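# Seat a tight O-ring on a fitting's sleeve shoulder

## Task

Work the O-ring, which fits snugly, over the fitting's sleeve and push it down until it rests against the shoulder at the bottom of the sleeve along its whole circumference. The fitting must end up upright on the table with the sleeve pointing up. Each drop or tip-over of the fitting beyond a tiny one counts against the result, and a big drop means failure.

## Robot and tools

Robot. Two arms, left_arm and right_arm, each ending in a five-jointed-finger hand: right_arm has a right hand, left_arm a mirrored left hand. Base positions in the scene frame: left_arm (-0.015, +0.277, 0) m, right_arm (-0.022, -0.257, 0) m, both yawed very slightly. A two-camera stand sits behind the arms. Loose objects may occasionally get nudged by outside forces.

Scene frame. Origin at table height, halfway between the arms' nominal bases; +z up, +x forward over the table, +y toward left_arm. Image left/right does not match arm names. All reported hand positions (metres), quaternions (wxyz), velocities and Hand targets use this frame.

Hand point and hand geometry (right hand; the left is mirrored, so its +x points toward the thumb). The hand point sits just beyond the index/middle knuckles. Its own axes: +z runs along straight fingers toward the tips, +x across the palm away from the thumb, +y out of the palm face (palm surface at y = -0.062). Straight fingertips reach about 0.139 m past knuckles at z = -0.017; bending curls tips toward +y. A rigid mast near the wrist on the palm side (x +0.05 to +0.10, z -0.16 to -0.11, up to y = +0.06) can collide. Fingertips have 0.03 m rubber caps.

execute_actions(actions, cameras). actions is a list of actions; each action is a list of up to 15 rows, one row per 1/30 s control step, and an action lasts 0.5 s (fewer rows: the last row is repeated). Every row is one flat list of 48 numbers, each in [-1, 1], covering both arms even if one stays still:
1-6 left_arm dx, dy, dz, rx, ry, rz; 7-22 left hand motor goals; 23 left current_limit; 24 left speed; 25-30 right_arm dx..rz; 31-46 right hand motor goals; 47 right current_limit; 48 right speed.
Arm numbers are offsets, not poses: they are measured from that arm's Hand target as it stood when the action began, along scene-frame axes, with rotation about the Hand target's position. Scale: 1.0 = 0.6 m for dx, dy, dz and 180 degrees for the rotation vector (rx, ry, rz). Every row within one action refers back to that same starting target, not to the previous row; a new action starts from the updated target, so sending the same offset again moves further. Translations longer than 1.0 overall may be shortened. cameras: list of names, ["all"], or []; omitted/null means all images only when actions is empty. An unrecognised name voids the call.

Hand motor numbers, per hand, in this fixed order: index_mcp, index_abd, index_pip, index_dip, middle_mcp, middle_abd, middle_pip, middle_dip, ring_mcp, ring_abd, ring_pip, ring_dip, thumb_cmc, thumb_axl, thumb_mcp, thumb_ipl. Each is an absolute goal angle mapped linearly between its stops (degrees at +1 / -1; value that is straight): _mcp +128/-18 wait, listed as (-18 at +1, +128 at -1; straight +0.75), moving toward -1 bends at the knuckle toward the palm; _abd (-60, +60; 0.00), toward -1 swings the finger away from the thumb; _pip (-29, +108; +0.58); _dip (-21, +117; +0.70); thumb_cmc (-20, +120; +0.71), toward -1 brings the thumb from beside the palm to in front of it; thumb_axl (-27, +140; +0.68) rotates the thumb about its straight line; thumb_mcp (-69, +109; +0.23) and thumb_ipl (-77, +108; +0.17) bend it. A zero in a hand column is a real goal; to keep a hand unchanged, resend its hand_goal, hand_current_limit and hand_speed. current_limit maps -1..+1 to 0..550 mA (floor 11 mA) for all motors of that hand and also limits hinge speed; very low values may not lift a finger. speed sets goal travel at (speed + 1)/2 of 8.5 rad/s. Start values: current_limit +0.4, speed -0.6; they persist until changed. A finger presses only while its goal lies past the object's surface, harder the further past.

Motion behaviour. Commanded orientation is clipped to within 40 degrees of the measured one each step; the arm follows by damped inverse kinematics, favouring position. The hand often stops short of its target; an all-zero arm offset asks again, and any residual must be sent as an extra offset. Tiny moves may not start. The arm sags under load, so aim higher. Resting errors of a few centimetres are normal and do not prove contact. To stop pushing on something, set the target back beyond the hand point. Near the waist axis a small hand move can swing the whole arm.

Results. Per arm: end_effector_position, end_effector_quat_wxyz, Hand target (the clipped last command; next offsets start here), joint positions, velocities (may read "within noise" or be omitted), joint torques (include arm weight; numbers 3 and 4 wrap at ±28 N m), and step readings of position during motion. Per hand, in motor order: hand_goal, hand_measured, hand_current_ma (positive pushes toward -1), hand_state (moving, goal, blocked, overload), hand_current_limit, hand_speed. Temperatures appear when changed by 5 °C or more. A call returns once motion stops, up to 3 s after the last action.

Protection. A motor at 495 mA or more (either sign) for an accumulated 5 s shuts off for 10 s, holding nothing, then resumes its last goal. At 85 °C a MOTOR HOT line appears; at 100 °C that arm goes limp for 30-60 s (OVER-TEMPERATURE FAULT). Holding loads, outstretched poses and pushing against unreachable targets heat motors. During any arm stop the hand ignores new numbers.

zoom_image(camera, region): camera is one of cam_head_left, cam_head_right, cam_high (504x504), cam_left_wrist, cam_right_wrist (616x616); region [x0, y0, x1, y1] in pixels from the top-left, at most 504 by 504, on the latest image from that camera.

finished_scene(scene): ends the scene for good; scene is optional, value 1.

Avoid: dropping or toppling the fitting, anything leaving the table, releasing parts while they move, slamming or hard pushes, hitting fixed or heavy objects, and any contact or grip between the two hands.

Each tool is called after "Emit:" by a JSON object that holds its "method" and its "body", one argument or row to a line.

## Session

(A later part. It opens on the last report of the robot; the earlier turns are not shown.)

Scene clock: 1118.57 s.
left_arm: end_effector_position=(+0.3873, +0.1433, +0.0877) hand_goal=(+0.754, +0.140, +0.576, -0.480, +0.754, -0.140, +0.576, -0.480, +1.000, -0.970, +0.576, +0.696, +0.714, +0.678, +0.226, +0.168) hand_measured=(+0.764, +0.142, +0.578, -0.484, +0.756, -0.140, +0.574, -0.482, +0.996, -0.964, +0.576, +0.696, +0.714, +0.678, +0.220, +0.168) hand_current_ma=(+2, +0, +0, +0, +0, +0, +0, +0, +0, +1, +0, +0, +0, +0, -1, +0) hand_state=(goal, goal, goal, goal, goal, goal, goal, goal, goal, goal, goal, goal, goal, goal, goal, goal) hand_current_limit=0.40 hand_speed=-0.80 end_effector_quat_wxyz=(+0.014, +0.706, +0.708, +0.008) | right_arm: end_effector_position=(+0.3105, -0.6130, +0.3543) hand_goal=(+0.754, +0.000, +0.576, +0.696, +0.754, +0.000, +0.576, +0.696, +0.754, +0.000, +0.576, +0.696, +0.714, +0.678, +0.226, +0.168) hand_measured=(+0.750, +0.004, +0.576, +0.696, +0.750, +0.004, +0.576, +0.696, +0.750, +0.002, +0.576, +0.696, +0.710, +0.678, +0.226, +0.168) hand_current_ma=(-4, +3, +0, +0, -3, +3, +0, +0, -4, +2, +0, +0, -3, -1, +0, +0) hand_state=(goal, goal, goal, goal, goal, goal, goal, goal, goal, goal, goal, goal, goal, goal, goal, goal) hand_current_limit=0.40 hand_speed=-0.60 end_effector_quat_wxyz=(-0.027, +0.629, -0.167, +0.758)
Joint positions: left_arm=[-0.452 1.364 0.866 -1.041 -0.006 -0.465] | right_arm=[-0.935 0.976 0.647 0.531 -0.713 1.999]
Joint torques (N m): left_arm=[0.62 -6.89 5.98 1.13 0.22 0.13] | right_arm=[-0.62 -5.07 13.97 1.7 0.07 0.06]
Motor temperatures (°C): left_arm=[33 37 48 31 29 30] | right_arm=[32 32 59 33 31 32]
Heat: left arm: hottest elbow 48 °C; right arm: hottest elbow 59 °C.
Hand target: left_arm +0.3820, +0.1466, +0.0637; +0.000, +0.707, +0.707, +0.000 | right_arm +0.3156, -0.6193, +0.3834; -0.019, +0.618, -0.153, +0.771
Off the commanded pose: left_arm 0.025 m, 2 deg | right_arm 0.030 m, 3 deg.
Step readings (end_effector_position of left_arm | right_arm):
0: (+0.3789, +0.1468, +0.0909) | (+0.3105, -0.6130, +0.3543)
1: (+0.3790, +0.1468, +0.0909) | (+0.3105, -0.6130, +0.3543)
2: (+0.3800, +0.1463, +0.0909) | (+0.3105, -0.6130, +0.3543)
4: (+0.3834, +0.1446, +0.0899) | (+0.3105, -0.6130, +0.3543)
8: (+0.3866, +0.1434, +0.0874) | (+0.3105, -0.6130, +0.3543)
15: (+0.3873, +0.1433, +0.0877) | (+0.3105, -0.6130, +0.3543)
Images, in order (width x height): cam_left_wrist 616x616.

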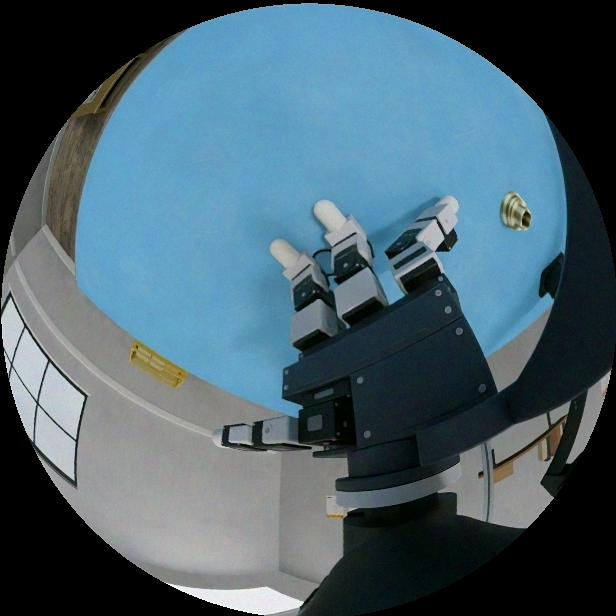

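Emit:
{"method": "execute_actions", "body": {
  "actions": [
    [[0,0,0,0,0,0,0.754,0.09,0.576,-0.48,0.754,-0.09,0.576,-0.48,1.0,-0.97,0.576,0.696,0.714,0.678,0.226,0.168,0.4,-0.9,0,0,0,0,0,0,0.754,0,0.576,0.696,0.754,0,0.576,0.696,0.754,0,0.576,0.696,0.714,0.678,0.226,0.168,0.4,-0.6]]
  ],
  "cameras": ["cam_left_wrist"]
}}

Emit:
{"method": "zoom_image", "body": {
  "camera": "cam_left_wrist",
  "region": [250, 190, 390, 300]
}}

Emit:
{"method": "execute_actions", "body": {
  "actions": [
    [[0,0,0,0,0,0,0.754,0.05,0.576,-0.48,0.754,-0.05,0.576,-0.48,1.0,-0.97,0.576,0.696,0.714,0.678,0.226,0.168,0.4,-0.92,0,0,0,0,0,0,0.754,0,0.576,0.696,0.754,0,0.576,0.696,0.754,0,0.576,0.696,0.714,0.678,0.226,0.168,0.4,-0.6]]
  ],
  "cameras": ["cam_left_wrist"]
}}

Emit:
{"method": "zoom_image", "body": {
  "camera": "cam_left_wrist",
  "region": [250, 190, 390, 300]
}}

Scene clock: 1128.37 s.
left_arm: end_effector_position=(+0.3874, +0.1436, +0.0878) hand_goal=(+0.754, +0.090, +0.576, -0.480, +0.754, -0.090, +0.576, -0.480, +1.000, -0.970, +0.576, +0.696, +0.714, +0.678, +0.226, +0.168) hand_measured=(+0.766, +0.126, +0.578, -0.484, +0.754, -0.106, +0.574, -0.482, +0.996, -0.964, +0.576, +0.696, +0.714, +0.678, +0.220, +0.168) hand_current_ma=(+3, +16, +0, +0, +0, -4, +0, +0, +0, +1, +0, +0, +0, +0, -1, +0) hand_state=(goal, blocked, goal, goal, goal, goal, goal, goal, goal, goal, goal, goal, goal, goal, goal, goal) hand_current_limit=0.40 hand_speed=-0.90 end_effector_quat_wxyz=(+0.014, +0.706, +0.708, +0.009) | right_arm: end_effector_position=(+0.3105, -0.6130, +0.3543) hand_goal=(+0.754, +0.000, +0.576, +0.696, +0.754, +0.000, +0.576, +0.696, +0.754, +0.000, +0.576, +0.696, +0.714, +0.678, +0.226, +0.168) hand_measured=(+0.750, +0.004, +0.576, +0.696, +0.750, +0.004, +0.576, +0.696, +0.750, +0.002, +0.576, +0.696, +0.710, +0.678, +0.226, +0.168) hand_current_ma=(-4, +3, +0, +0, -3, +3, +0, +0, -4, +2, +0, +0, -3, -1, +0, +0) hand_state=(goal, goal, goal, goal, goal, goal, goal, goal, goal, goal, goal, goal, goal, goal, goal, goal) hand_current_limit=0.40 hand_speed=-0.60 end_effector_quat_wxyz=(-0.027, +0.629, -0.167, +0.758)
Joint positions: left_arm=[-0.452 1.364 0.866 -1.041 -0.007 -0.465] | right_arm=[-0.935 0.976 0.647 0.531 -0.713 1.999]
Joint torques (N m): left_arm=[0.62 -6.89 5.86 1.13 0.29 0.12] | right_arm=[-0.67 -5.07 13.96 1.69 0.07 0.06]
Motor temperatures (°C): left_arm=[33 36 48 31 29 30] | right_arm=[32 32 59 33 31 32]
Heat: left arm: hottest elbow 48 °C; right arm: hottest elbow 59 °C.
Hand target: left_arm +0.3820, +0.1466, +0.0637; +0.000, +0.707, +0.707, +0.000 | right_arm +0.3156, -0.6193, +0.3834; -0.019, +0.618, -0.153, +0.771
Off the commanded pose: left_arm 0.025 m, 2 deg | right_arm 0.030 m, 3 deg.
Step readings (end_effector_position of left_arm | right_arm):
0: (+0.3873, +0.1433, +0.0877) | (+0.3105, -0.6130, +0.3543)
1: (+0.3873, +0.1433, +0.0877) | (+0.3105, -0.6130, +0.3543)
2: (+0.3873, +0.1434, +0.0877) | (+0.3105, -0.6130, +0.3543)
4: (+0.3874, +0.1436, +0.0878) | (+0.3105, -0.6130, +0.3543)
8: (+0.3874, +0.1436, +0.0878) | (+0.3105, -0.6130, +0.3543)
15: (+0.3874, +0.1436, +0.0878) | (+0.3105, -0.6130, +0.3543)
Images, in order (width x height): cam_left_wrist 616x616.

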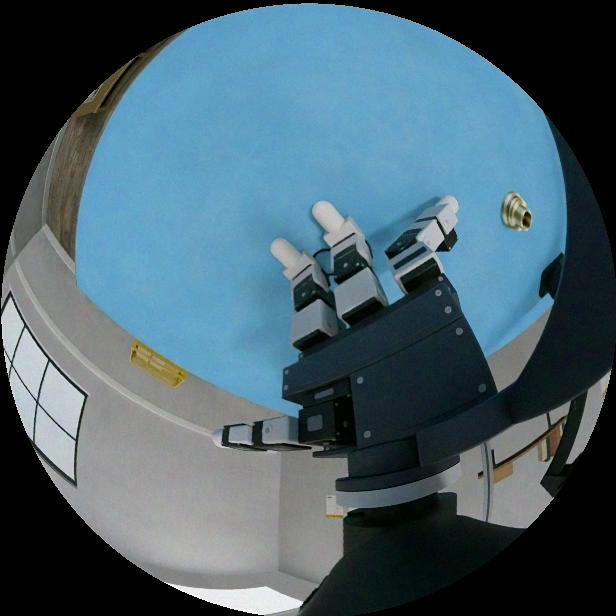

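Scaled by 3.600 from the camera's 616x616 image, which has a finer 880x880 frame.

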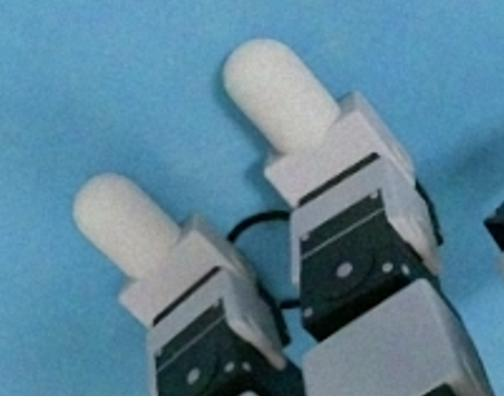

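Scene clock: 1129.07 s.
left_arm: end_effector_position=(+0.3876, +0.1439, +0.0879) hand_goal=(+0.754, +0.050, +0.576, -0.480, +0.754, -0.050, +0.576, -0.480, +1.000, -0.970, +0.576, +0.696, +0.714, +0.678, +0.226, +0.168) hand_measured=(+0.766, +0.114, +0.578, -0.486, +0.752, -0.080, +0.574, -0.482, +0.996, -0.964, +0.576, +0.696, +0.714, +0.678, +0.220, +0.168) hand_current_ma=(+3, +50, +0, -1, +0, -12, +0, +0, +0, +1, +0, +0, +0, +0, -1, +0) hand_state=(goal, blocked, goal, goal, goal, blocked, goal, goal, goal, goal, goal, goal, goal, goal, goal, goal) hand_current_limit=0.40 hand_speed=-0.92 end_effector_quat_wxyz=(+0.013, +0.706, +0.708, +0.010) | right_arm: end_effector_position=(+0.3105, -0.6130, +0.3543) hand_goal=(+0.754, +0.000, +0.576, +0.696, +0.754, +0.000, +0.576, +0.696, +0.754, +0.000, +0.576, +0.696, +0.714, +0.678, +0.226, +0.168) hand_measured=(+0.750, +0.004, +0.576, +0.696, +0.750, +0.004, +0.576, +0.696, +0.750, +0.002, +0.576, +0.696, +0.710, +0.678, +0.226, +0.168) hand_current_ma=(-4, +3, +0, +0, -3, +3, +0, +0, -4, +2, +0, +0, -3, -1, +0, +0) hand_state=(goal, goal, goal, goal, goal, goal, goal, goal, goal, goal, goal, goal, goal, goal, goal, goal) hand_current_limit=0.40 hand_speed=-0.60 end_effector_quat_wxyz=(-0.027, +0.629, -0.167, +0.758)
Joint positions: left_arm=[-0.452 1.364 0.866 -1.041 -0.01 -0.465] | right_arm=[-0.935 0.976 0.647 0.531 -0.713 1.999]
Joint torques (N m): left_arm=[0.15 -6.89 5.91 1.17 0.38 0.15] | right_arm=[-0.62 -5.07 13.97 1.69 0.07 0.06]
Motor temperatures (°C): left_arm=[33 36 48 31 29 30] | right_arm=[32 32 59 33 31 32]
Heat: left arm: hottest elbow 48 °C; right arm: hottest elbow 59 °C.
Hand target: left_arm +0.3820, +0.1466, +0.0637; +0.000, +0.707, +0.707, +0.000 | right_arm +0.3156, -0.6193, +0.3834; -0.019, +0.618, -0.153, +0.771
Off the commanded pose: left_arm 0.025 m, 2 deg | right_arm 0.030 m, 3 deg.
Step readings (end_effector_position of left_arm | right_arm):
0: (+0.3874, +0.1436, +0.0878) | (+0.3105, -0.6130, +0.3543)
1: (+0.3874, +0.1436, +0.0878) | (+0.3105, -0.6130, +0.3543)
2: (+0.3875, +0.1437, +0.0878) | (+0.3105, -0.6130, +0.3543)
4: (+0.3875, +0.1439, +0.0879) | (+0.3105, -0.6130, +0.3543)
8: (+0.3876, +0.1439, +0.0879) | (+0.3105, -0.6130, +0.3543)
15: (+0.3876, +0.1439, +0.0879) | (+0.3105, -0.6130, +0.3543)
Images, in order (width x height): cam_left_wrist 616x616.

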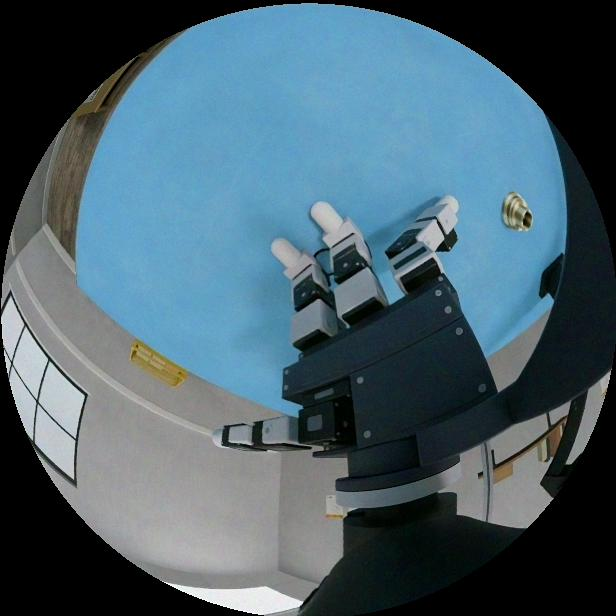

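Scaled by 3.600 from the camera's 616x616 image, which has a finer 880x880 frame.

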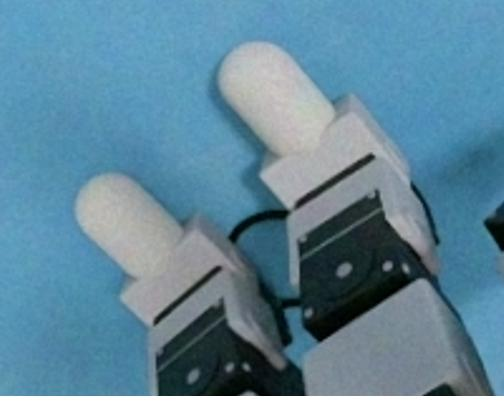

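Emit:
{"method": "execute_actions", "body": {
  "actions": [
    [[0,0,0,0,0,0,0.754,-0.03,0.576,-0.48,0.754,0.03,0.576,-0.48,1.0,-0.97,0.576,0.696,0.714,0.678,0.226,0.168,0.4,-0.92,0,0,0,0,0,0,0.754,0,0.576,0.696,0.754,0,0.576,0.696,0.754,0,0.576,0.696,0.714,0.678,0.226,0.168,0.4,-0.6]]
  ],
  "cameras": ["cam_left_wrist"]
}}

Emit:
{"method": "zoom_image", "body": {
  "camera": "cam_left_wrist",
  "region": [250, 190, 390, 300]
}}

Scene clock: 1138.97 s.
left_arm: end_effector_position=(+0.3874, +0.1457, +0.0875) hand_goal=(+0.754, -0.030, +0.576, -0.480, +0.754, +0.030, +0.576, -0.480, +1.000, -0.970, +0.576, +0.696, +0.714, +0.678, +0.226, +0.168) hand_measured=(+0.768, +0.076, +0.578, -0.490, +0.750, -0.020, +0.570, -0.486, +0.996, -0.964, +0.576, +0.696, +0.714, +0.678, +0.220, +0.168) hand_current_ma=(+4, +133, +0, -2, +0, -33, -1, -1, +0, +1, +0, +0, +0, +0, -1, +0) hand_state=(goal, blocked, goal, goal, goal, blocked, goal, goal, goal, goal, goal, goal, goal, goal, goal, goal) hand_current_limit=0.40 hand_speed=-0.92 end_effector_quat_wxyz=(+0.012, +0.705, +0.709, +0.012) | right_arm: end_effector_position=(+0.3105, -0.6130, +0.3543) hand_goal=(+0.754, +0.000, +0.576, +0.696, +0.754, +0.000, +0.576, +0.696, +0.754, +0.000, +0.576, +0.696, +0.714, +0.678, +0.226, +0.168) hand_measured=(+0.750, +0.004, +0.576, +0.696, +0.750, +0.004, +0.576, +0.696, +0.750, +0.002, +0.576, +0.696, +0.710, +0.678, +0.226, +0.168) hand_current_ma=(-4, +3, +0, +0, -3, +3, +0, +0, -4, +2, +0, +0, -3, -1, +0, +0) hand_state=(goal, goal, goal, goal, goal, goal, goal, goal, goal, goal, goal, goal, goal, goal, goal, goal) hand_current_limit=0.40 hand_speed=-0.60 end_effector_quat_wxyz=(-0.027, +0.629, -0.167, +0.758)
Joint positions: left_arm=[-0.451 1.364 0.864 -1.041 -0.015 -0.465] | right_arm=[-0.935 0.976 0.647 0.531 -0.713 1.999]
Joint torques (N m): left_arm=[0.21 -6.89 6.08 1.1 0.62 0.13] | right_arm=[-0.62 -5.01 13.97 1.7 0.07 0.06]
Motor temperatures (°C): left_arm=[32 36 47 32 29 30] | right_arm=[32 32 59 33 31 32]
Heat: left arm: hottest elbow 47 °C; right arm: hottest elbow 59 °C.
Hand target: left_arm +0.3821, +0.1466, +0.0638; +0.000, +0.707, +0.707, +0.000 | right_arm +0.3156, -0.6193, +0.3834; -0.019, +0.618, -0.153, +0.771
Off the commanded pose: left_arm 0.024 m, 2 deg | right_arm 0.030 m, 3 deg.
Step readings (end_effector_position of left_arm | right_arm):
0: (+0.3876, +0.1439, +0.0879) | (+0.3105, -0.6130, +0.3543)
1: (+0.3876, +0.1439, +0.0879) | (+0.3105, -0.6130, +0.3543)
2: (+0.3876, +0.1440, +0.0880) | (+0.3105, -0.6130, +0.3543)
4: (+0.3873, +0.1445, +0.0876) | (+0.3105, -0.6130, +0.3543)
8: (+0.3873, +0.1454, +0.0875) | (+0.3105, -0.6130, +0.3543)
15: (+0.3874, +0.1457, +0.0875) | (+0.3105, -0.6130, +0.3543)
Images, in order (width x height): cam_left_wrist 616x616.

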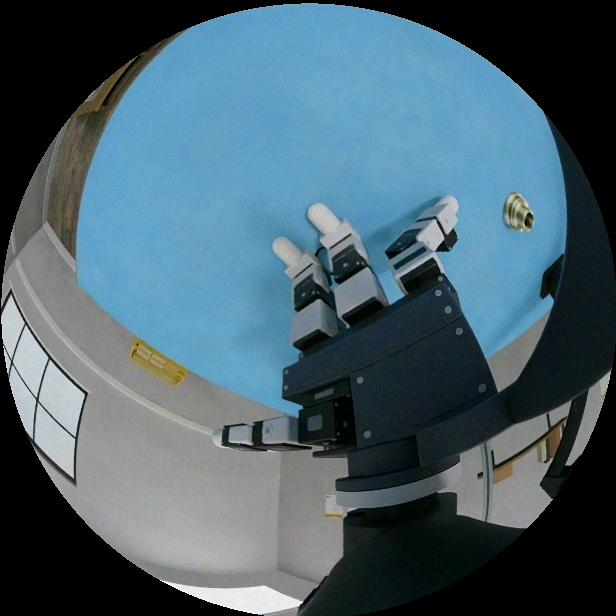

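Scaled by 3.600 from the camera's 616x616 image, which has a finer 880x880 frame.

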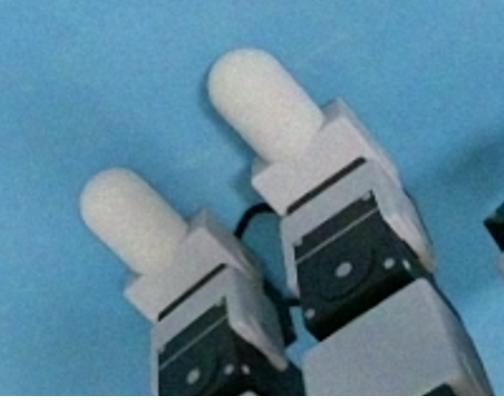

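Emit:
{"method": "execute_actions", "body": {
  "actions": [
    [[0,0,0,0,0,0,0.754,-0.09,0.576,-0.48,0.754,0.06,0.576,-0.48,1.0,-0.97,0.576,0.696,0.714,0.678,0.226,0.168,0.4,-0.92,0,0,0,0,0,0,0.754,0,0.576,0.696,0.754,0,0.576,0.696,0.754,0,0.576,0.696,0.714,0.678,0.226,0.168,0.4,-0.6]]
  ],
  "cameras": ["cam_left_wrist"]
}}

Emit:
{"method": "zoom_image", "body": {
  "camera": "cam_left_wrist",
  "region": [250, 190, 390, 300]
}}

Scene clock: 1146.23 s.
left_arm: end_effector_position=(+0.3879, +0.1471, +0.0876) hand_goal=(+0.754, -0.090, +0.576, -0.480, +0.754, +0.060, +0.576, -0.480, +1.000, -0.970, +0.576, +0.696, +0.714, +0.678, +0.226, +0.168) hand_measured=(+0.770, +0.046, +0.578, -0.494, +0.750, +0.006, +0.570, -0.488, +0.996, -0.964, +0.576, +0.696, +0.714, +0.678, +0.220, +0.168) hand_current_ma=(+5, +220, +0, -4, +0, -38, -1, -1, +0, +1, +0, +0, +0, +0, -1, +0) hand_state=(goal, blocked, goal, goal, goal, blocked, goal, goal, goal, goal, goal, goal, goal, goal, goal, goal) hand_current_limit=0.40 hand_speed=-0.92 end_effector_quat_wxyz=(+0.011, +0.704, +0.710, +0.013) | right_arm: end_effector_position=(+0.3105, -0.6130, +0.3543) hand_goal=(+0.754, +0.000, +0.576, +0.696, +0.754, +0.000, +0.576, +0.696, +0.754, +0.000, +0.576, +0.696, +0.714, +0.678, +0.226, +0.168) hand_measured=(+0.750, +0.004, +0.576, +0.696, +0.750, +0.004, +0.576, +0.696, +0.750, +0.002, +0.576, +0.696, +0.710, +0.678, +0.226, +0.168) hand_current_ma=(-4, +3, +0, +0, -3, +3, +0, +0, -4, +2, +0, +0, -3, -1, +0, +0) hand_state=(goal, goal, goal, goal, goal, goal, goal, goal, goal, goal, goal, goal, goal, goal, goal, goal) hand_current_limit=0.40 hand_speed=-0.60 end_effector_quat_wxyz=(-0.027, +0.629, -0.167, +0.758)
Joint positions: left_arm=[-0.448 1.364 0.864 -1.041 -0.018 -0.465] | right_arm=[-0.935 0.976 0.647 0.531 -0.713 1.999]
Joint torques (N m): left_arm=[0.15 -6.71 6.06 1.13 0.72 0.12] | right_arm=[-0.62 -5.01 13.97 1.7 0.07 0.05]
Motor temperatures (°C): left_arm=[32 36 46 32 30 30] | right_arm=[32 32 59 33 31 32]
Heat: left arm: hottest elbow 46 °C; right arm: hottest elbow 59 °C.
Hand target: left_arm +0.3821, +0.1466, +0.0638; +0.000, +0.707, +0.707, +0.000 | right_arm +0.3156, -0.6193, +0.3834; -0.019, +0.618, -0.153, +0.771
Off the commanded pose: left_arm 0.025 m, 2 deg | right_arm 0.030 m, 3 deg.
Step readings (end_effector_position of left_arm | right_arm):
0: (+0.3874, +0.1457, +0.0875) | (+0.3105, -0.6130, +0.3543)
1: (+0.3874, +0.1457, +0.0875) | (+0.3105, -0.6130, +0.3543)
2: (+0.3875, +0.1459, +0.0875) | (+0.3105, -0.6130, +0.3543)
4: (+0.3877, +0.1462, +0.0876) | (+0.3105, -0.6130, +0.3543)
8: (+0.3879, +0.1471, +0.0876) | (+0.3105, -0.6130, +0.3543)
15: (+0.3879, +0.1471, +0.0876) | (+0.3105, -0.6130, +0.3543)
Images, in order (width x height): cam_left_wrist 616x616.

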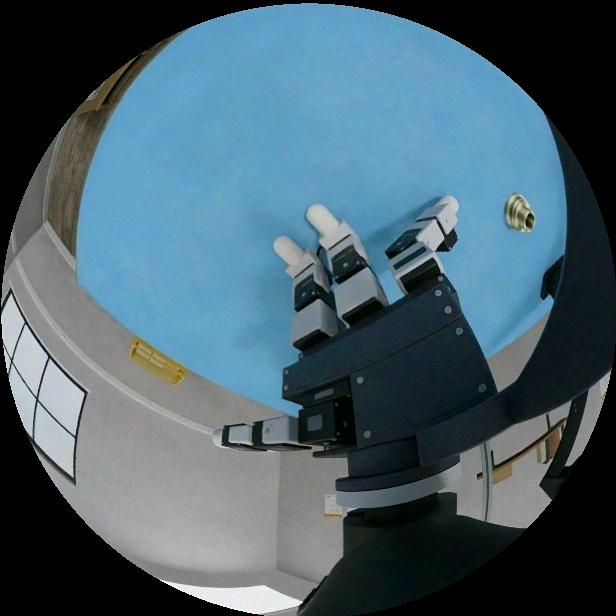

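Scaled by 3.600 from the camera's 616x616 image, which has a finer 880x880 frame.

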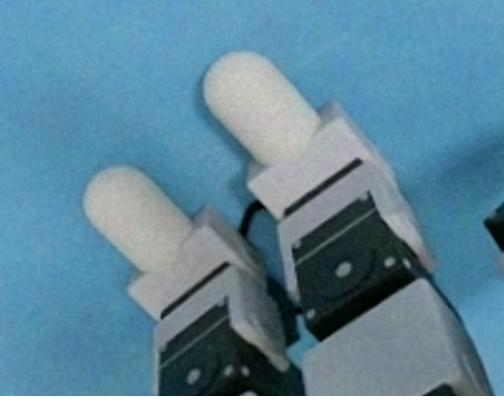

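Emit:
{"method": "execute_actions", "body": {
  "actions": [
    [[0,0,0.04,0,0,0,0.754,-0.05,0.576,-0.48,0.754,0.06,0.576,-0.48,1.0,-0.97,0.576,0.696,0.714,0.678,0.226,0.168,0.4,-0.95,0,0,0,0,0,0,0.754,0,0.576,0.696,0.754,0,0.576,0.696,0.754,0,0.576,0.696,0.714,0.678,0.226,0.168,0.4,-0.6]]
  ],
  "cameras": ["cam_left_wrist"]
}}

Emit:
{"method": "zoom_image", "body": {
  "camera": "cam_left_wrist",
  "region": [250, 190, 390, 300]
}}

Emit:
{"method": "execute_actions", "body": {
  "actions": [
    [[0,0,0.03,0,0,0,0.754,-0.05,0.576,-0.48,0.754,0.06,0.576,-0.48,1.0,-0.97,0.576,0.696,0.714,0.678,0.226,0.168,0.4,-0.95,0,0,0,0,0,0,0.754,0,0.576,0.696,0.754,0,0.576,0.696,0.754,0,0.576,0.696,0.714,0.678,0.226,0.168,0.4,-0.6]]
  ],
  "cameras": ["cam_left_wrist"]
}}

Emit:
{"method": "zoom_image", "body": {
  "camera": "cam_left_wrist",
  "region": [250, 190, 390, 300]
}}

Scene clock: 1154.40 s.
left_arm: end_effector_position=(+0.3833, +0.1475, +0.0862) hand_goal=(+0.754, -0.050, +0.576, -0.480, +0.754, +0.060, +0.576, -0.480, +1.000, -0.970, +0.576, +0.696, +0.714, +0.678, +0.226, +0.168) hand_measured=(+0.746, -0.028, +0.574, -0.488, +0.740, +0.044, +0.568, -0.488, +0.996, -0.964, +0.576, +0.696, +0.714, +0.678, +0.220, +0.168) hand_current_ma=(-2, +7, +0, -1, -4, -3, -2, -1, +0, +1, +0, +0, +0, +0, -1, +0) hand_state=(goal, blocked, goal, goal, goal, goal, goal, goal, goal, goal, goal, goal, goal, goal, goal, goal) hand_current_limit=0.40 hand_speed=-0.95 end_effector_quat_wxyz=(+0.005, +0.705, +0.709, +0.006) | right_arm: end_effector_position=(+0.3105, -0.6130, +0.3543) hand_goal=(+0.754, +0.000, +0.576, +0.696, +0.754, +0.000, +0.576, +0.696, +0.754, +0.000, +0.576, +0.696, +0.714, +0.678, +0.226, +0.168) hand_measured=(+0.750, +0.004, +0.576, +0.696, +0.750, +0.004, +0.576, +0.696, +0.750, +0.002, +0.576, +0.696, +0.710, +0.678, +0.226, +0.168) hand_current_ma=(-4, +3, +0, +0, -3, +3, +0, +0, -4, +2, +0, +0, -3, -1, +0, +0) hand_state=(goal, goal, goal, goal, goal, goal, goal, goal, goal, goal, goal, goal, goal, goal, goal, goal) hand_current_limit=0.40 hand_speed=-0.60 end_effector_quat_wxyz=(-0.027, +0.629, -0.167, +0.758)
Joint positions: left_arm=[-0.448 1.362 0.864 -1.06 -0.009 -0.464] | right_arm=[-0.935 0.976 0.647 0.531 -0.713 1.999]
Joint torques (N m): left_arm=[0.03 -9.41 8.99 -0.85 0.31 0.13] | right_arm=[-0.62 -5.01 13.96 1.7 0.07 0.06]
Motor temperatures (°C): left_arm=[32 36 46 32 30 30] | right_arm=[32 32 59 33 31 32]
Heat: left arm: hottest elbow 46 °C; right arm: hottest elbow 59 °C.
Hand target: left_arm +0.3821, +0.1466, +0.0878; +0.000, +0.707, +0.707, +0.000 | right_arm +0.3156, -0.6193, +0.3834; -0.019, +0.618, -0.153, +0.771
Off the commanded pose: left_arm 0.002 m, 1 deg | right_arm 0.030 m, 3 deg.
Step readings (end_effector_position of left_arm | right_arm):
0: (+0.3879, +0.1471, +0.0876) | (+0.3105, -0.6130, +0.3543)
1: (+0.3879, +0.1471, +0.0876) | (+0.3105, -0.6130, +0.3543)
2: (+0.3877, +0.1472, +0.0875) | (+0.3105, -0.6130, +0.3543)
4: (+0.3867, +0.1474, +0.0873) | (+0.3105, -0.6130, +0.3543)
8: (+0.3846, +0.1474, +0.0864) | (+0.3105, -0.6130, +0.3543)
15: (+0.3834, +0.1475, +0.0862) | (+0.3105, -0.6130, +0.3543)
Images, in order (width x height): cam_left_wrist 616x616.

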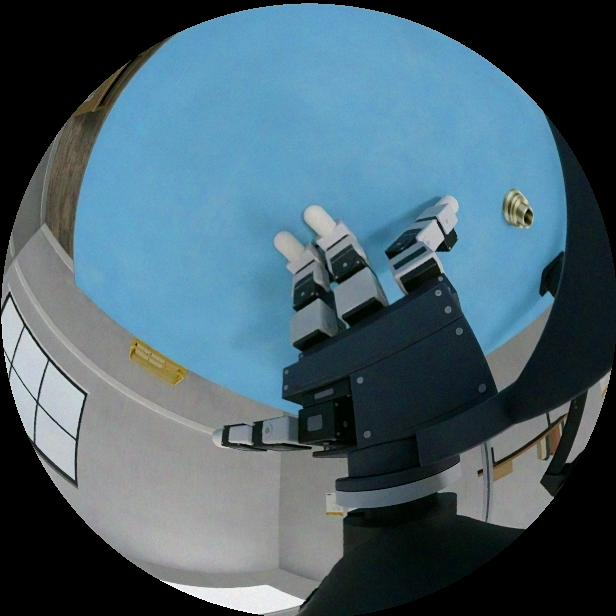

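Scaled by 3.600 from the camera's 616x616 image, which has a finer 880x880 frame.

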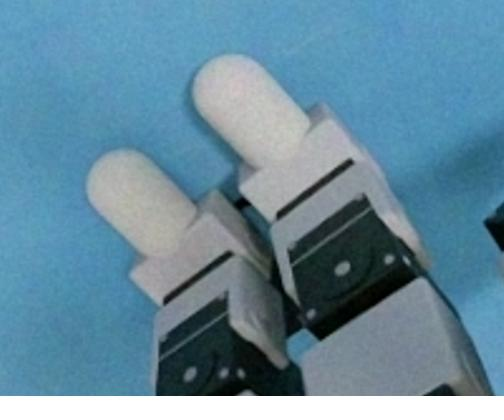

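Scene clock: 1155.10 s.
left_arm: end_effector_position=(+0.3698, +0.1531, +0.0886) hand_goal=(+0.754, -0.050, +0.576, -0.480, +0.754, +0.060, +0.576, -0.480, +1.000, -0.970, +0.576, +0.696, +0.714, +0.678, +0.226, +0.168) hand_measured=(+0.750, -0.044, +0.574, -0.482, +0.750, +0.054, +0.572, -0.482, +0.996, -0.964, +0.576, +0.696, +0.714, +0.678, +0.220, +0.168) hand_current_ma=(+0, +0, +0, +0, +0, +0, +0, +0, +0, +1, +0, +0, +0, +0, -1, +0) hand_state=(goal, goal, goal, goal, goal, goal, goal, goal, goal, goal, goal, goal, goal, goal, goal, goal) hand_current_limit=0.40 hand_speed=-0.95 end_effector_quat_wxyz=(-0.016, +0.705, +0.709, -0.004) | right_arm: end_effector_position=(+0.3105, -0.6130, +0.3543) hand_goal=(+0.754, +0.000, +0.576, +0.696, +0.754, +0.000, +0.576, +0.696, +0.754, +0.000, +0.576, +0.696, +0.714, +0.678, +0.226, +0.168) hand_measured=(+0.750, +0.004, +0.576, +0.696, +0.750, +0.004, +0.576, +0.696, +0.750, +0.002, +0.576, +0.696, +0.710, +0.678, +0.226, +0.168) hand_current_ma=(-4, +3, +0, +0, -3, +3, +0, +0, -4, +2, +0, +0, -3, -1, +0, +0) hand_state=(goal, goal, goal, goal, goal, goal, goal, goal, goal, goal, goal, goal, goal, goal, goal, goal) hand_current_limit=0.40 hand_speed=-0.60 end_effector_quat_wxyz=(-0.027, +0.629, -0.167, +0.758)
Joint positions: left_arm=[-0.448 1.345 0.864 -1.121 -0.003 -0.464] | right_arm=[-0.935 0.976 0.647 0.531 -0.713 1.999]
Joint torques (N m): left_arm=[0.26 -9.82 11.19 -0.61 0.09 0.14] | right_arm=[-0.62 -5.07 13.97 1.69 0.07 0.05]
Motor temperatures (°C): left_arm=[32 36 46 32 30 30] | right_arm=[32 32 59 33 31 32]
Heat: left arm: hottest elbow 46 °C; right arm: hottest elbow 59 °C.
Hand target: left_arm +0.3822, +0.1466, +0.1059; +0.000, +0.707, +0.707, +0.000 | right_arm +0.3156, -0.6193, +0.3834; -0.019, +0.618, -0.153, +0.771
Off the commanded pose: left_arm 0.022 m, 2 deg | right_arm 0.030 m, 3 deg.
Step readings (end_effector_position of left_arm | right_arm):
0: (+0.3833, +0.1475, +0.0862) | (+0.3105, -0.6130, +0.3543)
1: (+0.3832, +0.1476, +0.0862) | (+0.3105, -0.6130, +0.3543)
2: (+0.3823, +0.1478, +0.0862) | (+0.3105, -0.6130, +0.3543)
4: (+0.3788, +0.1490, +0.0866) | (+0.3105, -0.6130, +0.3543)
8: (+0.3719, +0.1520, +0.0879) | (+0.3105, -0.6130, +0.3543)
15: (+0.3699, +0.1530, +0.0886) | (+0.3105, -0.6130, +0.3543)
Images, in order (width x height): cam_left_wrist 616x616.

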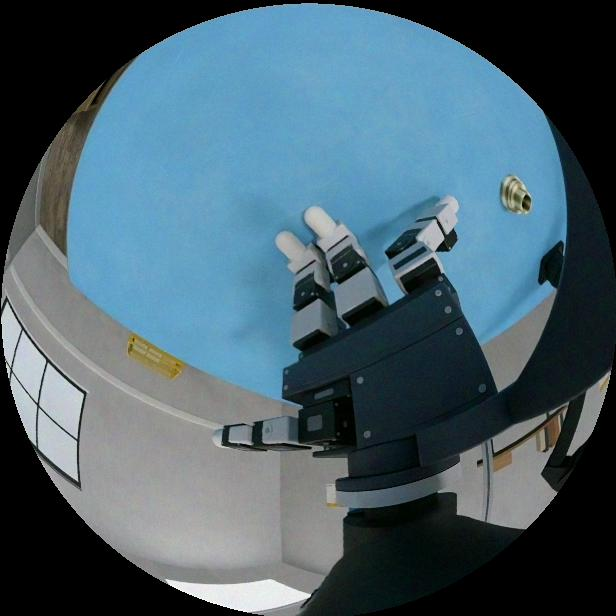

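Scaled by 3.600 from the camera's 616x616 image, which has a finer 880x880 frame.

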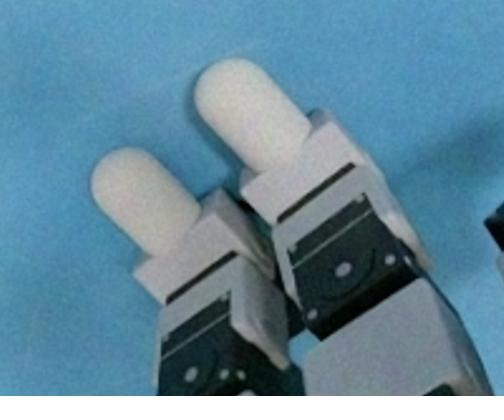

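Emit:
{"method": "execute_actions", "body": {
  "actions": [
    [[0,0,0.06,0,0,0,0.754,-0.06,0.576,-0.48,0.754,0.07,0.576,-0.48,1.0,-0.97,0.576,0.696,0.714,0.678,0.226,0.168,0.4,-0.95,0,0,0,0,0,0,0.754,0,0.576,0.696,0.754,0,0.576,0.696,0.754,0,0.576,0.696,0.714,0.678,0.226,0.168,0.4,-0.6]]
  ],
  "cameras": ["cam_left_wrist","cam_head_right","cam_high","cam_right_wrist"]
}}

Emit:
{"method": "zoom_image", "body": {
  "camera": "cam_left_wrist",
  "region": [250, 190, 390, 300]
}}

Emit:
{"method": "zoom_image", "body": {
  "camera": "cam_high",
  "region": [360, 200, 460, 320]
}}

Emit:
{"method": "zoom_image", "body": {
  "camera": "cam_head_right",
  "region": [200, 280, 300, 360]
}}

Emit:
{"method": "zoom_image", "body": {
  "camera": "cam_right_wrist",
  "region": [280, 440, 420, 560]
}}

Scene clock: 1162.53 s.
left_arm: end_effector_position=(+0.3667, +0.1546, +0.1227) hand_goal=(+0.754, -0.060, +0.576, -0.480, +0.754, +0.070, +0.576, -0.480, +1.000, -0.970, +0.576, +0.696, +0.714, +0.678, +0.226, +0.168) hand_measured=(+0.750, -0.058, +0.574, -0.482, +0.750, +0.066, +0.574, -0.482, +0.996, -0.964, +0.576, +0.696, +0.714, +0.678, +0.220, +0.168) hand_current_ma=(+0, +0, +0, +0, +0, +0, +0, +0, +0, +1, +0, +0, +0, +0, -1, +0) hand_state=(goal, goal, goal, goal, goal, goal, goal, goal, goal, goal, goal, goal, goal, goal, goal, goal) hand_current_limit=0.40 hand_speed=-0.95 end_effector_quat_wxyz=(-0.017, +0.705, +0.709, -0.004) | right_arm: end_effector_position=(+0.3105, -0.6130, +0.3543) hand_goal=(+0.754, +0.000, +0.576, +0.696, +0.754, +0.000, +0.576, +0.696, +0.754, +0.000, +0.576, +0.696, +0.714, +0.678, +0.226, +0.168) hand_measured=(+0.750, +0.004, +0.576, +0.696, +0.750, +0.004, +0.576, +0.696, +0.750, +0.002, +0.576, +0.696, +0.710, +0.678, +0.226, +0.168) hand_current_ma=(-4, +3, +0, +0, -3, +3, +0, +0, -4, +2, +0, +0, -3, -1, +0, +0) hand_state=(goal, goal, goal, goal, goal, goal, goal, goal, goal, goal, goal, goal, goal, goal, goal, goal) hand_current_limit=0.40 hand_speed=-0.60 end_effector_quat_wxyz=(-0.027, +0.629, -0.167, +0.758)
Joint positions: left_arm=[-0.448 1.295 0.917 -1.226 -0.003 -0.464] | right_arm=[-0.935 0.976 0.647 0.531 -0.713 1.999]
Joint torques (N m): left_arm=[0.03 -8.29 12.4 -0.59 0.08 0.14] | right_arm=[-0.62 -5.01 13.97 1.7 0.07 0.06]
Motor temperatures (°C): left_arm=[32 36 47 31 30 30] | right_arm=[32 32 59 33 31 32]
Heat: left arm: hottest elbow 47 °C; right arm: hottest elbow 59 °C.
Hand target: left_arm +0.3821, +0.1467, +0.1417; +0.000, +0.707, +0.707, +0.000 | right_arm +0.3156, -0.6193, +0.3834; -0.019, +0.618, -0.153, +0.771
Off the commanded pose: left_arm 0.026 m, 2 deg | right_arm 0.030 m, 3 deg.
Step readings (end_effector_position of left_arm | right_arm):
0: (+0.3697, +0.1531, +0.0886) | (+0.3105, -0.6130, +0.3543)
1: (+0.3695, +0.1532, +0.0885) | (+0.3105, -0.6130, +0.3543)
2: (+0.3679, +0.1540, +0.0889) | (+0.3105, -0.6130, +0.3543)
4: (+0.3642, +0.1558, +0.0922) | (+0.3105, -0.6130, +0.3543)
8: (+0.3619, +0.1569, +0.1076) | (+0.3105, -0.6130, +0.3543)
15: (+0.3677, +0.1541, +0.1229) | (+0.3105, -0.6130, +0.3543)
Images, in order (width x height): cam_head_right 504x504, cam_high 504x504, cam_left_wrist 616x616, cam_right_wrist 616x616.

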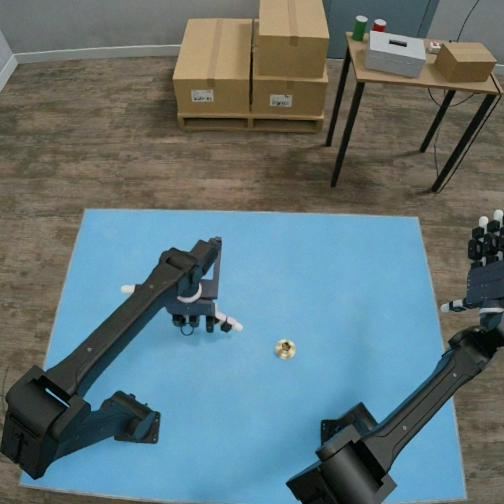

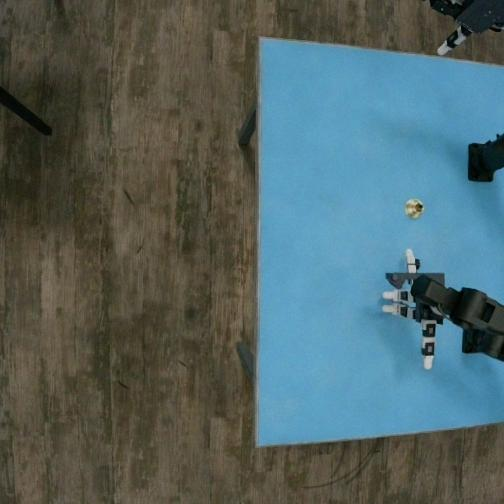

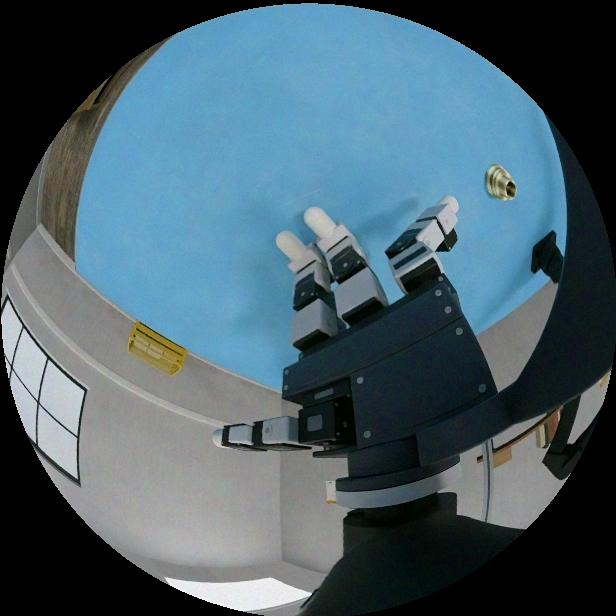

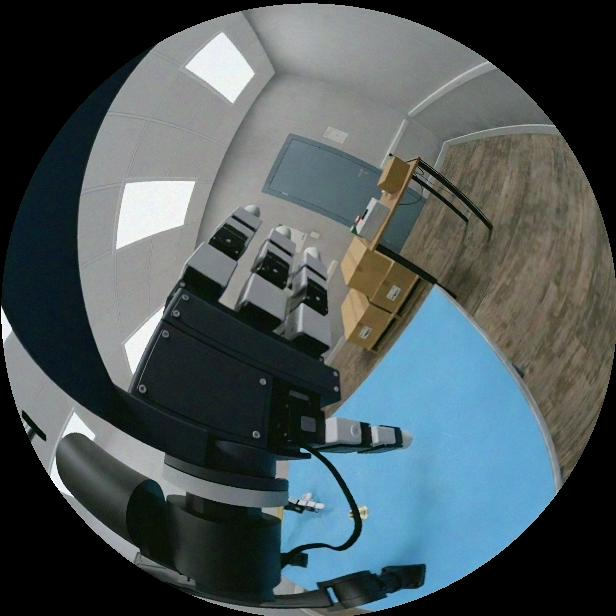

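Scaled by 3.600 from the camera's 616x616 image, which has a finer 880x880 frame.

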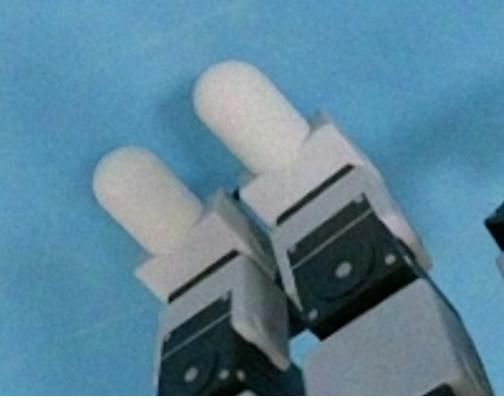

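Scaled by 4.200.

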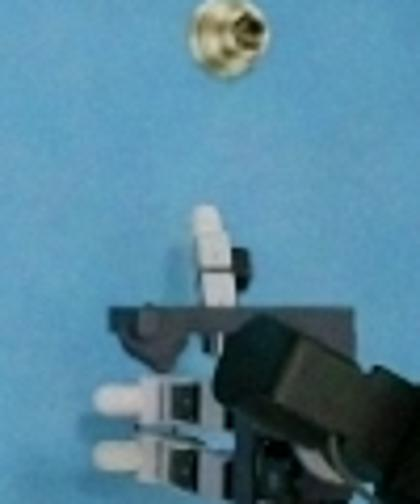

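Scaled by 5.040.

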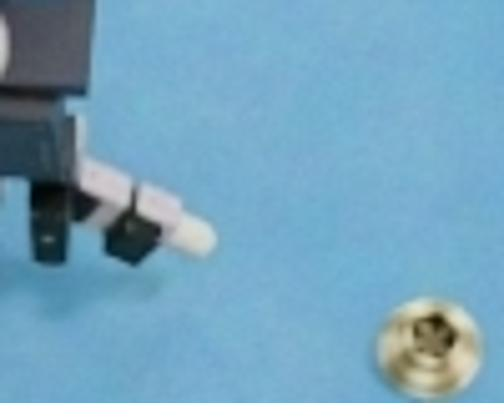

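Scaled by 3.600 from the camera's 616x616 image, which has a finer 880x880 frame.

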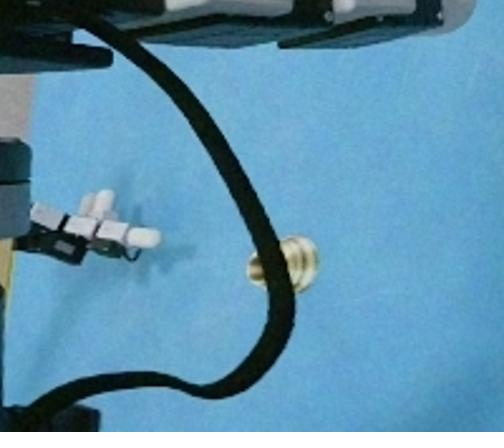

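Emit:
{"method": "zoom_image", "body": {
  "camera": "cam_head_right",
  "region": [155, 295, 225, 350]
}}

Emit:
{"method": "zoom_image", "body": {
  "camera": "cam_right_wrist",
  "region": [290, 485, 350, 535]
}}

Scaled by 7.200.

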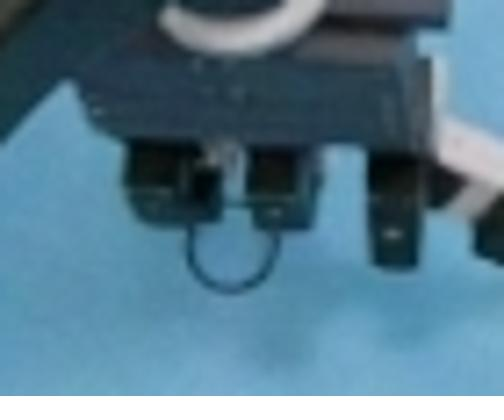

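Scaled by 8.400 from the camera's 616x616 image, which has a finer 880x880 frame.

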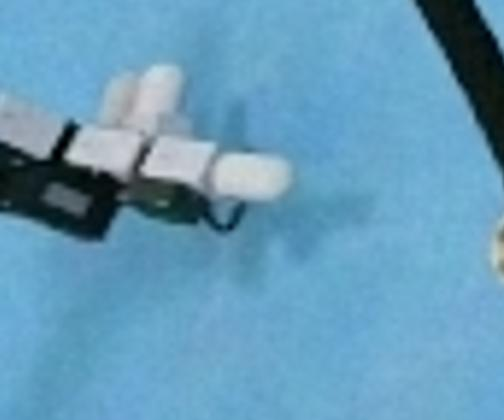

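Emit:
{"method": "execute_actions", "body": {
  "actions": [
    [[0,0,0.08,0,0,0,0.754,-0.07,0.576,-0.48,0.754,0.08,0.576,-0.48,1.0,-0.97,0.576,0.696,0.714,0.678,0.226,0.168,0.4,-0.95,0,0,0,0,0,0,0.754,0,0.576,0.696,0.754,0,0.576,0.696,0.754,0,0.576,0.696,0.714,0.678,0.226,0.168,0.4,-0.6]],
    [[-0.03,-0.2,0,0,0,0,0.754,-0.07,0.576,-0.48,0.754,0.08,0.576,-0.48,1.0,-0.97,0.576,0.696,0.714,0.678,0.226,0.168,0.4,-0.95,0,0,0,0,0,0,0.754,0,0.576,0.696,0.754,0,0.576,0.696,0.754,0,0.576,0.696,0.714,0.678,0.226,0.168,0.4,-0.6]],
    [[-0.02,-0.2,0,0,0,0,0.754,-0.07,0.576,-0.48,0.754,0.08,0.576,-0.48,1.0,-0.97,0.576,0.696,0.714,0.678,0.226,0.168,0.4,-0.95,0,0,0,0,0,0,0.754,0,0.576,0.696,0.754,0,0.576,0.696,0.754,0,0.576,0.696,0.714,0.678,0.226,0.168,0.4,-0.6]]
  ],
  "cameras": ["all"]
}}

Emit:
{"method": "zoom_image", "body": {
  "camera": "cam_left_wrist",
  "region": [250, 170, 470, 300]
}}

Emit:
{"method": "zoom_image", "body": {
  "camera": "cam_right_wrist",
  "region": [300, 460, 400, 560]
}}

Emit:
{"method": "zoom_image", "body": {
  "camera": "cam_head_right",
  "region": [240, 290, 330, 380]
}}

Emit:
{"method": "zoom_image", "body": {
  "camera": "cam_head_left",
  "region": [240, 290, 330, 380]
}}

Scene clock: 1231.53 s.
left_arm: end_effector_position=(+0.3400, -0.0824, +0.1762) hand_goal=(+0.754, -0.070, +0.576, -0.480, +0.754, +0.080, +0.576, -0.480, +1.000, -0.970, +0.576, +0.696, +0.714, +0.678, +0.226, +0.168) hand_measured=(+0.752, -0.068, +0.574, -0.482, +0.752, +0.078, +0.574, -0.482, +0.996, -0.964, +0.576, +0.696, +0.714, +0.678, +0.220, +0.168) hand_current_ma=(+0, +0, +0, +0, +0, +0, +0, +0, +0, +1, +0, +0, +0, +0, -1, +0) hand_state=(goal, goal, goal, goal, goal, goal, goal, goal, goal, goal, goal, goal, goal, goal, goal, goal) hand_current_limit=0.40 hand_speed=-0.95 end_effector_quat_wxyz=(-0.011, +0.714, +0.700, +0.001) | right_arm: end_effector_position=(+0.3105, -0.6130, +0.3543) hand_goal=(+0.754, +0.000, +0.576, +0.696, +0.754, +0.000, +0.576, +0.696, +0.754, +0.000, +0.576, +0.696, +0.714, +0.678, +0.226, +0.168) hand_measured=(+0.750, +0.004, +0.576, +0.696, +0.750, +0.004, +0.576, +0.696, +0.750, +0.002, +0.576, +0.696, +0.710, +0.678, +0.226, +0.168) hand_current_ma=(-4, +3, +0, +0, -3, +3, +0, +0, -4, +2, +0, +0, -3, -1, +0, +0) hand_state=(goal, goal, goal, goal, goal, goal, goal, goal, goal, goal, goal, goal, goal, goal, goal, goal) hand_current_limit=0.40 hand_speed=-0.60 end_effector_quat_wxyz=(-0.027, +0.629, -0.167, +0.758)
Joint positions: left_arm=[-0.945 1.595 1.376 -1.374 0.001 -0.935] | right_arm=[-0.935 0.976 0.647 0.531 -0.713 1.999]
Joint torques (N m): left_arm=[0.67 -13.04 13.3 -0.7 -0.08 -0.1] | right_arm=[-0.67 -5.07 13.97 1.7 0.07 0.06]
Motor temperatures (°C): left_arm=[32 36 53 31 29 30] | right_arm=[32 31 59 33 31 32]
Heat: left arm: hottest elbow 53 °C; right arm: hottest elbow 59 °C.
Hand target: left_arm +0.3520, -0.0934, +0.1899; +0.000, +0.707, +0.707, +0.000 | right_arm +0.3156, -0.6193, +0.3834; -0.019, +0.618, -0.153, +0.771
Off the commanded pose: left_arm 0.021 m, 2 deg | right_arm 0.030 m, 3 deg.
Step readings (end_effector_position of left_arm | right_arm):
0: (+0.3667, +0.1546, +0.1227) | (+0.3105, -0.6130, +0.3543)
1: (+0.3667, +0.1546, +0.1228) | (+0.3105, -0.6130, +0.3543)
2: (+0.3654, +0.1552, +0.1237) | (+0.3105, -0.6130, +0.3543)
4: (+0.3624, +0.1567, +0.1287) | (+0.3105, -0.6130, +0.3543)
8: (+0.3644, +0.1557, +0.1512) | (+0.3105, -0.6130, +0.3543)
15: (+0.3698, +0.1531, +0.1718) | (+0.3105, -0.6130, +0.3543)
16: (+0.3694, +0.1528, +0.1717) | (+0.3105, -0.6130, +0.3543)
17: (+0.3679, +0.1496, +0.1713) | (+0.3105, -0.6130, +0.3543)
19: (+0.3624, +0.1287, +0.1717) | (+0.3105, -0.6130, +0.3543)
23: (+0.3430, +0.0557, +0.1735) | (+0.3105, -0.6130, +0.3543)
30: (+0.3453, +0.0336, +0.1712) | (+0.3105, -0.6130, +0.3543)
31: (+0.3461, +0.0340, +0.1711) | (+0.3105, -0.6130, +0.3543)
32: (+0.3464, +0.0313, +0.1715) | (+0.3105, -0.6130, +0.3543)
34: (+0.3474, +0.0136, +0.1743) | (+0.3105, -0.6130, +0.3543)
38: (+0.3374, -0.0561, +0.1794) | (+0.3105, -0.6130, +0.3543)
45: (+0.3344, -0.0875, +0.1726) | (+0.3105, -0.6130, +0.3543)

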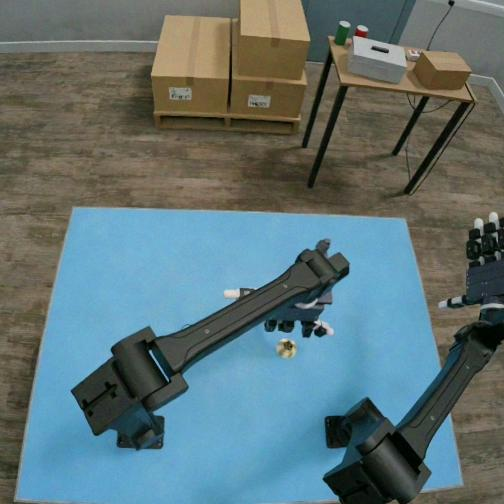

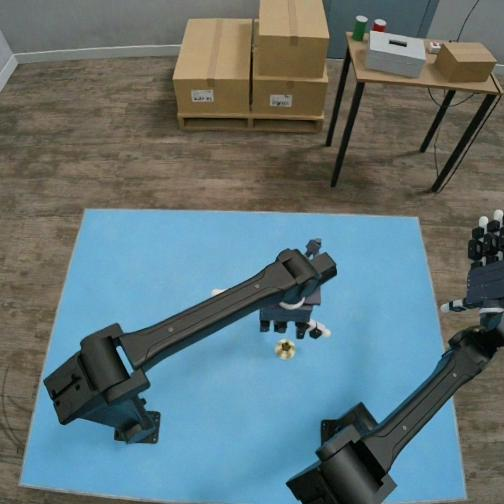

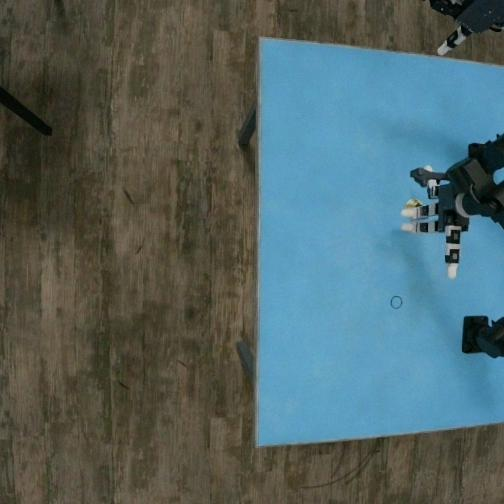

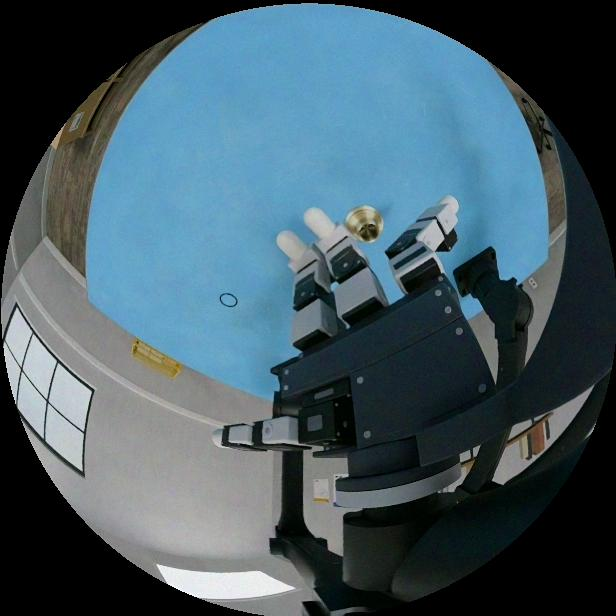

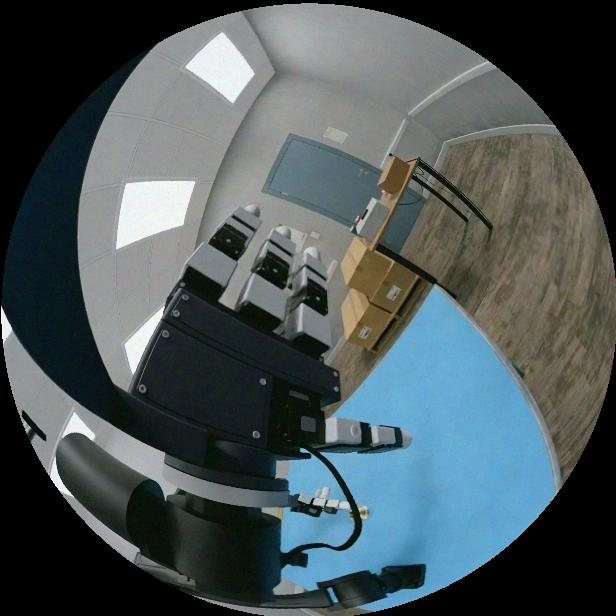

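Scaled by 2.291 from the camera's 616x616 image, which has a finer 880x880 frame.

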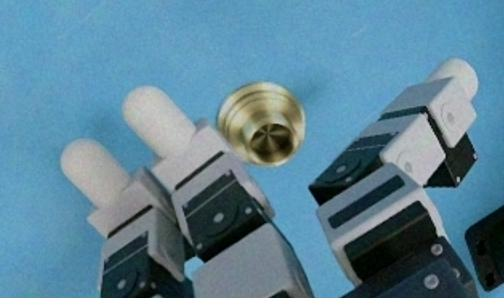

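Scaled by 5.040 from the camera's 616x616 image, which has a finer 880x880 frame.

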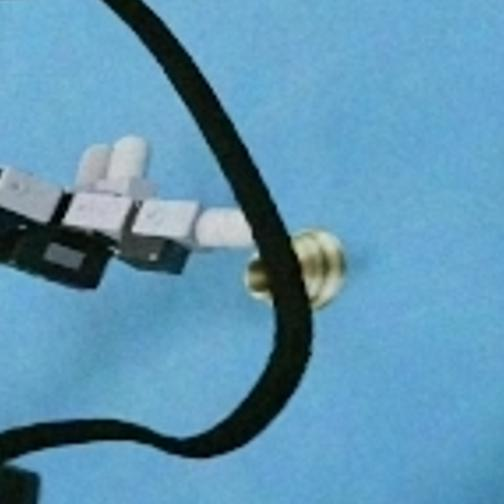

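Scaled by 5.600.

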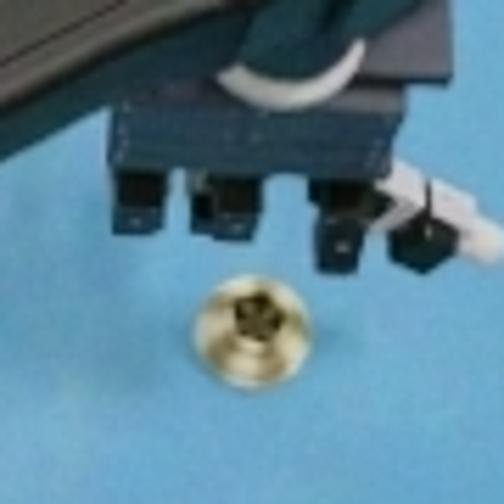

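Scaled by 5.600.

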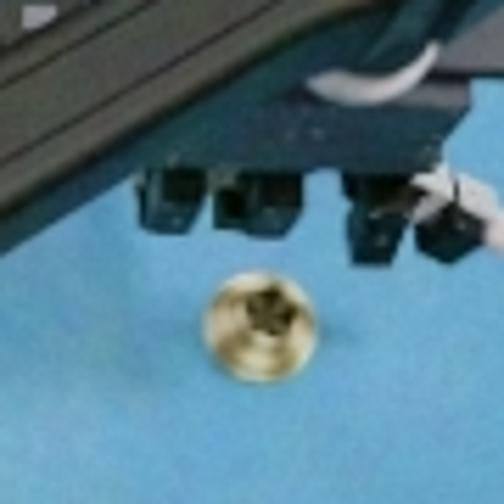

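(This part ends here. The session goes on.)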